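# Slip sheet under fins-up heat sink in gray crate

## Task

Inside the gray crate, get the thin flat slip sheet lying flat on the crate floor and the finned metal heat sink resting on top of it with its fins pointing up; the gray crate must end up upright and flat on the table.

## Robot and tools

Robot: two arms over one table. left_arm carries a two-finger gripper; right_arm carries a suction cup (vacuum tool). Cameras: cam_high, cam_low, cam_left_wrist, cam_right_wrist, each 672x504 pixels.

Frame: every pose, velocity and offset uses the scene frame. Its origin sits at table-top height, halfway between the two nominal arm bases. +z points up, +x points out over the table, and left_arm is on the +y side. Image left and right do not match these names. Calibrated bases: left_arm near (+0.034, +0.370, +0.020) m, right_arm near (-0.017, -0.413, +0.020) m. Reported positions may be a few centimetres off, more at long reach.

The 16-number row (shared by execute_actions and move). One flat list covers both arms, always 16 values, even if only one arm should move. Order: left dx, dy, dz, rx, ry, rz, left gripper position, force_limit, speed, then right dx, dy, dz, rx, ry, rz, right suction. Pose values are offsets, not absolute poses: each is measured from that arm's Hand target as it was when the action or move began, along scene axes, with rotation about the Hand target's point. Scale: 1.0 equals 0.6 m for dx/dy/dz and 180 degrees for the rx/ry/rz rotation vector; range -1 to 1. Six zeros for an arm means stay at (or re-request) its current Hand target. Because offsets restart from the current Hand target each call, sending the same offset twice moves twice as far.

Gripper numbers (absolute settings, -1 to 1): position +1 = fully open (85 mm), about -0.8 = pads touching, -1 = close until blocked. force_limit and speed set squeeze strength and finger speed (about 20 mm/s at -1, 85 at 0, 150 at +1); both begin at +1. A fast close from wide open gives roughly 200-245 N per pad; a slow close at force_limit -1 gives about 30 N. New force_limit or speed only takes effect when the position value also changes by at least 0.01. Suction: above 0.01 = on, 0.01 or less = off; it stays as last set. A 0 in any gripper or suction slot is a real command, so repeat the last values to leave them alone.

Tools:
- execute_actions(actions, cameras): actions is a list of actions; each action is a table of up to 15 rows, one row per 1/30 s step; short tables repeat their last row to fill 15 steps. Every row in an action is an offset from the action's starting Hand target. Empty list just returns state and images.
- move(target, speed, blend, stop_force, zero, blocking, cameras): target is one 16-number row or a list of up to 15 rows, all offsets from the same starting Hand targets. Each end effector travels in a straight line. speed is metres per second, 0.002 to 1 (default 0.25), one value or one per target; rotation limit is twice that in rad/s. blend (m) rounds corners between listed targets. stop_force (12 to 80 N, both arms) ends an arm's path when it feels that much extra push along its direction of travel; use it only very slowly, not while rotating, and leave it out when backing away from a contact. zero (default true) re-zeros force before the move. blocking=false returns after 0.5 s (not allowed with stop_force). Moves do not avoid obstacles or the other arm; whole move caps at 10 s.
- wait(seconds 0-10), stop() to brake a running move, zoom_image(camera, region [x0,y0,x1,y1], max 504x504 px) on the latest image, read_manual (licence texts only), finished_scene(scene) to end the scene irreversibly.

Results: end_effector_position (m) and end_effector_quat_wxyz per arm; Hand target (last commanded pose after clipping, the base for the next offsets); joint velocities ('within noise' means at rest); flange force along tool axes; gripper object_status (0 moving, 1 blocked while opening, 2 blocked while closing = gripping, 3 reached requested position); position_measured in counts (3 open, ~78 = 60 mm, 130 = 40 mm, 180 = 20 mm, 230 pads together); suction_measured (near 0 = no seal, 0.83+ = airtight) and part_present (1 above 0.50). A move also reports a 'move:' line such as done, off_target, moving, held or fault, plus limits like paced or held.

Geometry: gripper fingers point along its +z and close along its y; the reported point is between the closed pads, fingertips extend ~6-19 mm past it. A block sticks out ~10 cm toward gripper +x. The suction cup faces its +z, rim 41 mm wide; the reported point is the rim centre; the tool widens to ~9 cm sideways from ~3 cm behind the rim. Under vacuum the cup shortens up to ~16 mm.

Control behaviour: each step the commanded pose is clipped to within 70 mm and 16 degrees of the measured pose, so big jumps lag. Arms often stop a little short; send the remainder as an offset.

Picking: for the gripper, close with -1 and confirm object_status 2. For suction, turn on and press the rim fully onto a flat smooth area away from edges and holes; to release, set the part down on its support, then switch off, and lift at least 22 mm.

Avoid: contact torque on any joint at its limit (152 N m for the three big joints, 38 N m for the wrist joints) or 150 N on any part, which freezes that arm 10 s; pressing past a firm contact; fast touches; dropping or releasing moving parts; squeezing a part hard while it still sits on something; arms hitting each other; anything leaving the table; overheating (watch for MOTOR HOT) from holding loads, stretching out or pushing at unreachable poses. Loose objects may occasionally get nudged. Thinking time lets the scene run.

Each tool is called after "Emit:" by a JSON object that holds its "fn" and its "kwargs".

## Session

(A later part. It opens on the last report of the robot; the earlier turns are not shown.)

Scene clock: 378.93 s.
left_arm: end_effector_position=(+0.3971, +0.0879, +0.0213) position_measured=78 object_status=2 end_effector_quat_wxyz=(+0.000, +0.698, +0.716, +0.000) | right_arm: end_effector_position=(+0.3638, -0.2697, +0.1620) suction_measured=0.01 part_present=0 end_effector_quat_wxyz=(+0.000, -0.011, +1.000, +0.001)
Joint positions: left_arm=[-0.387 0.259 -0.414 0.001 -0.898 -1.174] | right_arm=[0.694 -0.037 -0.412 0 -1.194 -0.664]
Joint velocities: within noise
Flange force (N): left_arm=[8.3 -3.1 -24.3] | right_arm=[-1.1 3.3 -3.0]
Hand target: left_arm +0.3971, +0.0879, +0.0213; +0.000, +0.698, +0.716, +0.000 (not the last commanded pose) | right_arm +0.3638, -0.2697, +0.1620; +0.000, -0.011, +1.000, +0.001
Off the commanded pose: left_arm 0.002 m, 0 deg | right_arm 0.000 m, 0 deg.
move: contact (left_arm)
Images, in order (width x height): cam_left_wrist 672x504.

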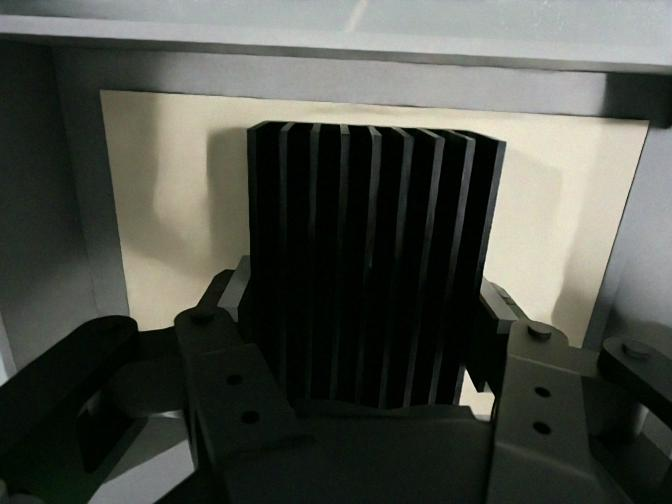

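Emit:
{"fn": "execute_actions", "kwargs": {"actions": [[[0,0,0.0007,0,0,0,-1,-0.7,-1,0,0,0,0,0,0,0]],[[0,0,0,0,0,0,0.8,-0.7,-0.6,0,0,0,0,0,0,0]],[[0,0,0,0,0,0,0.8,-0.7,-0.6,0,0,0,0,0,0,0]]], "cameras": ["cam_left_wrist"]}}

Emit:
{"fn": "move", "kwargs": {"target": [[0,0,0.05,0,0,0,0.8,-0.7,-0.6,0,0,0,0,0,0,0],[0,0,0.34,0,0,0,0.8,-0.7,-0.6,0,0,0,0,0,0,0]], "speed": [0.06,0.25], "blend": [0.01,0], "cameras": ["cam_high","cam_left_wrist"]}}

Emit:
{"fn": "zoom_image", "kwargs": {"camera": "cam_high", "region": [325, 200, 395, 275]}}

Scene clock: 384.77 s.
left_arm: end_effector_position=(+0.3971, +0.0879, +0.0218) position_measured=28 object_status=3 end_effector_quat_wxyz=(+0.000, +0.698, +0.716, +0.000) | right_arm: end_effector_position=(+0.3638, -0.2697, +0.1620) suction_measured=0.01 part_present=0 end_effector_quat_wxyz=(+0.000, -0.011, +1.000, +0.001)
Joint positions: left_arm=[-0.387 0.258 -0.413 0.001 -0.899 -1.174] | right_arm=[0.694 -0.037 -0.412 0 -1.194 -0.664]
Joint velocities: within noise
Flange force (N): left_arm=[5.5 -1.6 -1.6] | right_arm=[-0.1 2.8 -2.4]
Flange force at the end of the 1st action (N): left_arm=[5.5 -1.6 0.0] | right_arm=[0.4 2.9 -2.3]
Flange force at the end of the 2nd action (N): left_arm=[5.6 -1.8 -2.0] | right_arm=[-2.1 3.0 -2.7]
Hand target: left_arm +0.3971, +0.0879, +0.0217; +0.000, +0.698, +0.716, +0.000 | right_arm +0.3638, -0.2697, +0.1620; +0.000, -0.011, +1.000, +0.001
Off the commanded pose: left_arm 0.000 m, 0 deg | right_arm 0.000 m, 0 deg.
Images, in order (width x height): cam_left_wrist 672x504.

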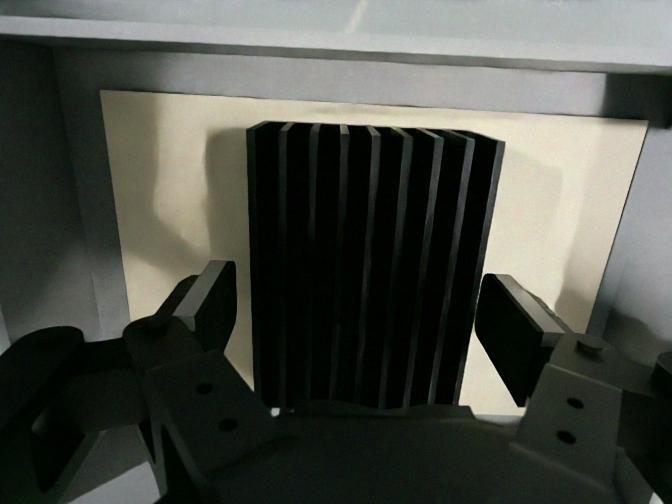

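Scene clock: 386.40 s.
left_arm: end_effector_position=(+0.3971, +0.0880, +0.2258) position_measured=28 object_status=3 end_effector_quat_wxyz=(+0.000, +0.698, +0.716, +0.000) | right_arm: end_effector_position=(+0.3638, -0.2697, +0.1620) suction_measured=0.01 part_present=0 end_effector_quat_wxyz=(+0.000, -0.011, +1.000, +0.001)
Joint positions: left_arm=[-0.387 0.044 -0.135 0.001 -1.391 -1.173] | right_arm=[0.694 -0.037 -0.412 0 -1.194 -0.664]
Joint velocities: within noise
Flange force (N): left_arm=[5.5 -1.4 0.2] | right_arm=[-1.4 3.4 -2.7]
Hand target: left_arm +0.3971, +0.0879, +0.2257; +0.000, +0.698, +0.716, +0.000 | right_arm +0.3638, -0.2697, +0.1620; +0.000, -0.011, +1.000, +0.001
Off the commanded pose: left_arm 0.000 m, 0 deg | right_arm 0.000 m, 0 deg.
move: done
Images, in order (width x height): cam_high 672x504, cam_left_wrist 672x504.

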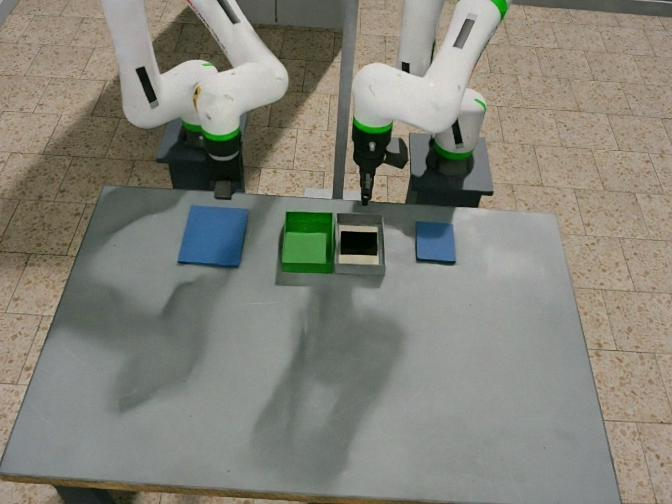

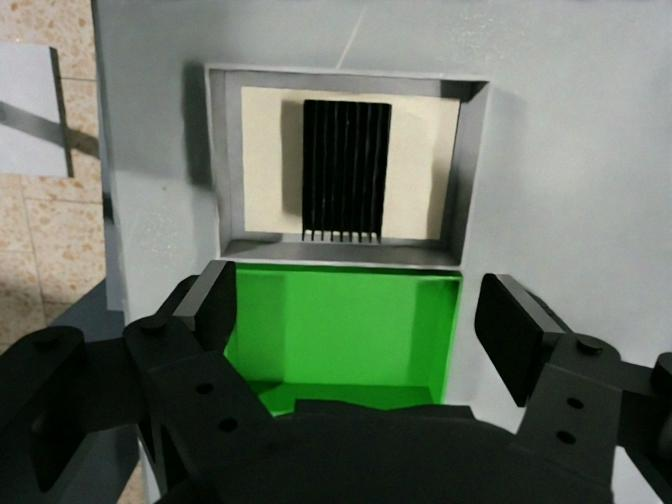

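Scaled by 6.720 from the camera's 672x504 image, which has a finer 960x720 frame.

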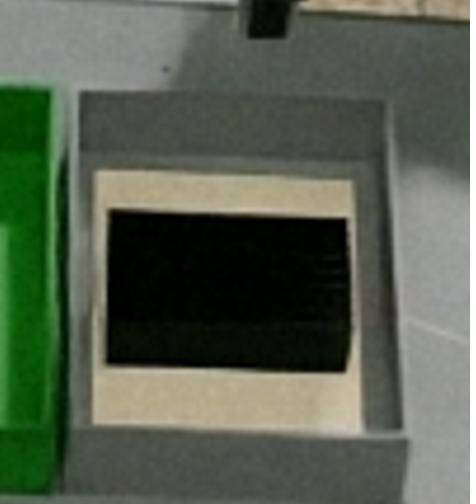

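The sheet lies flat on the gray crate's floor, and the heat sink stands on it with its fins up.

Emit:
{"fn": "finished_scene", "kwargs": {"scene": 3}}

The scene is finished: the task was done.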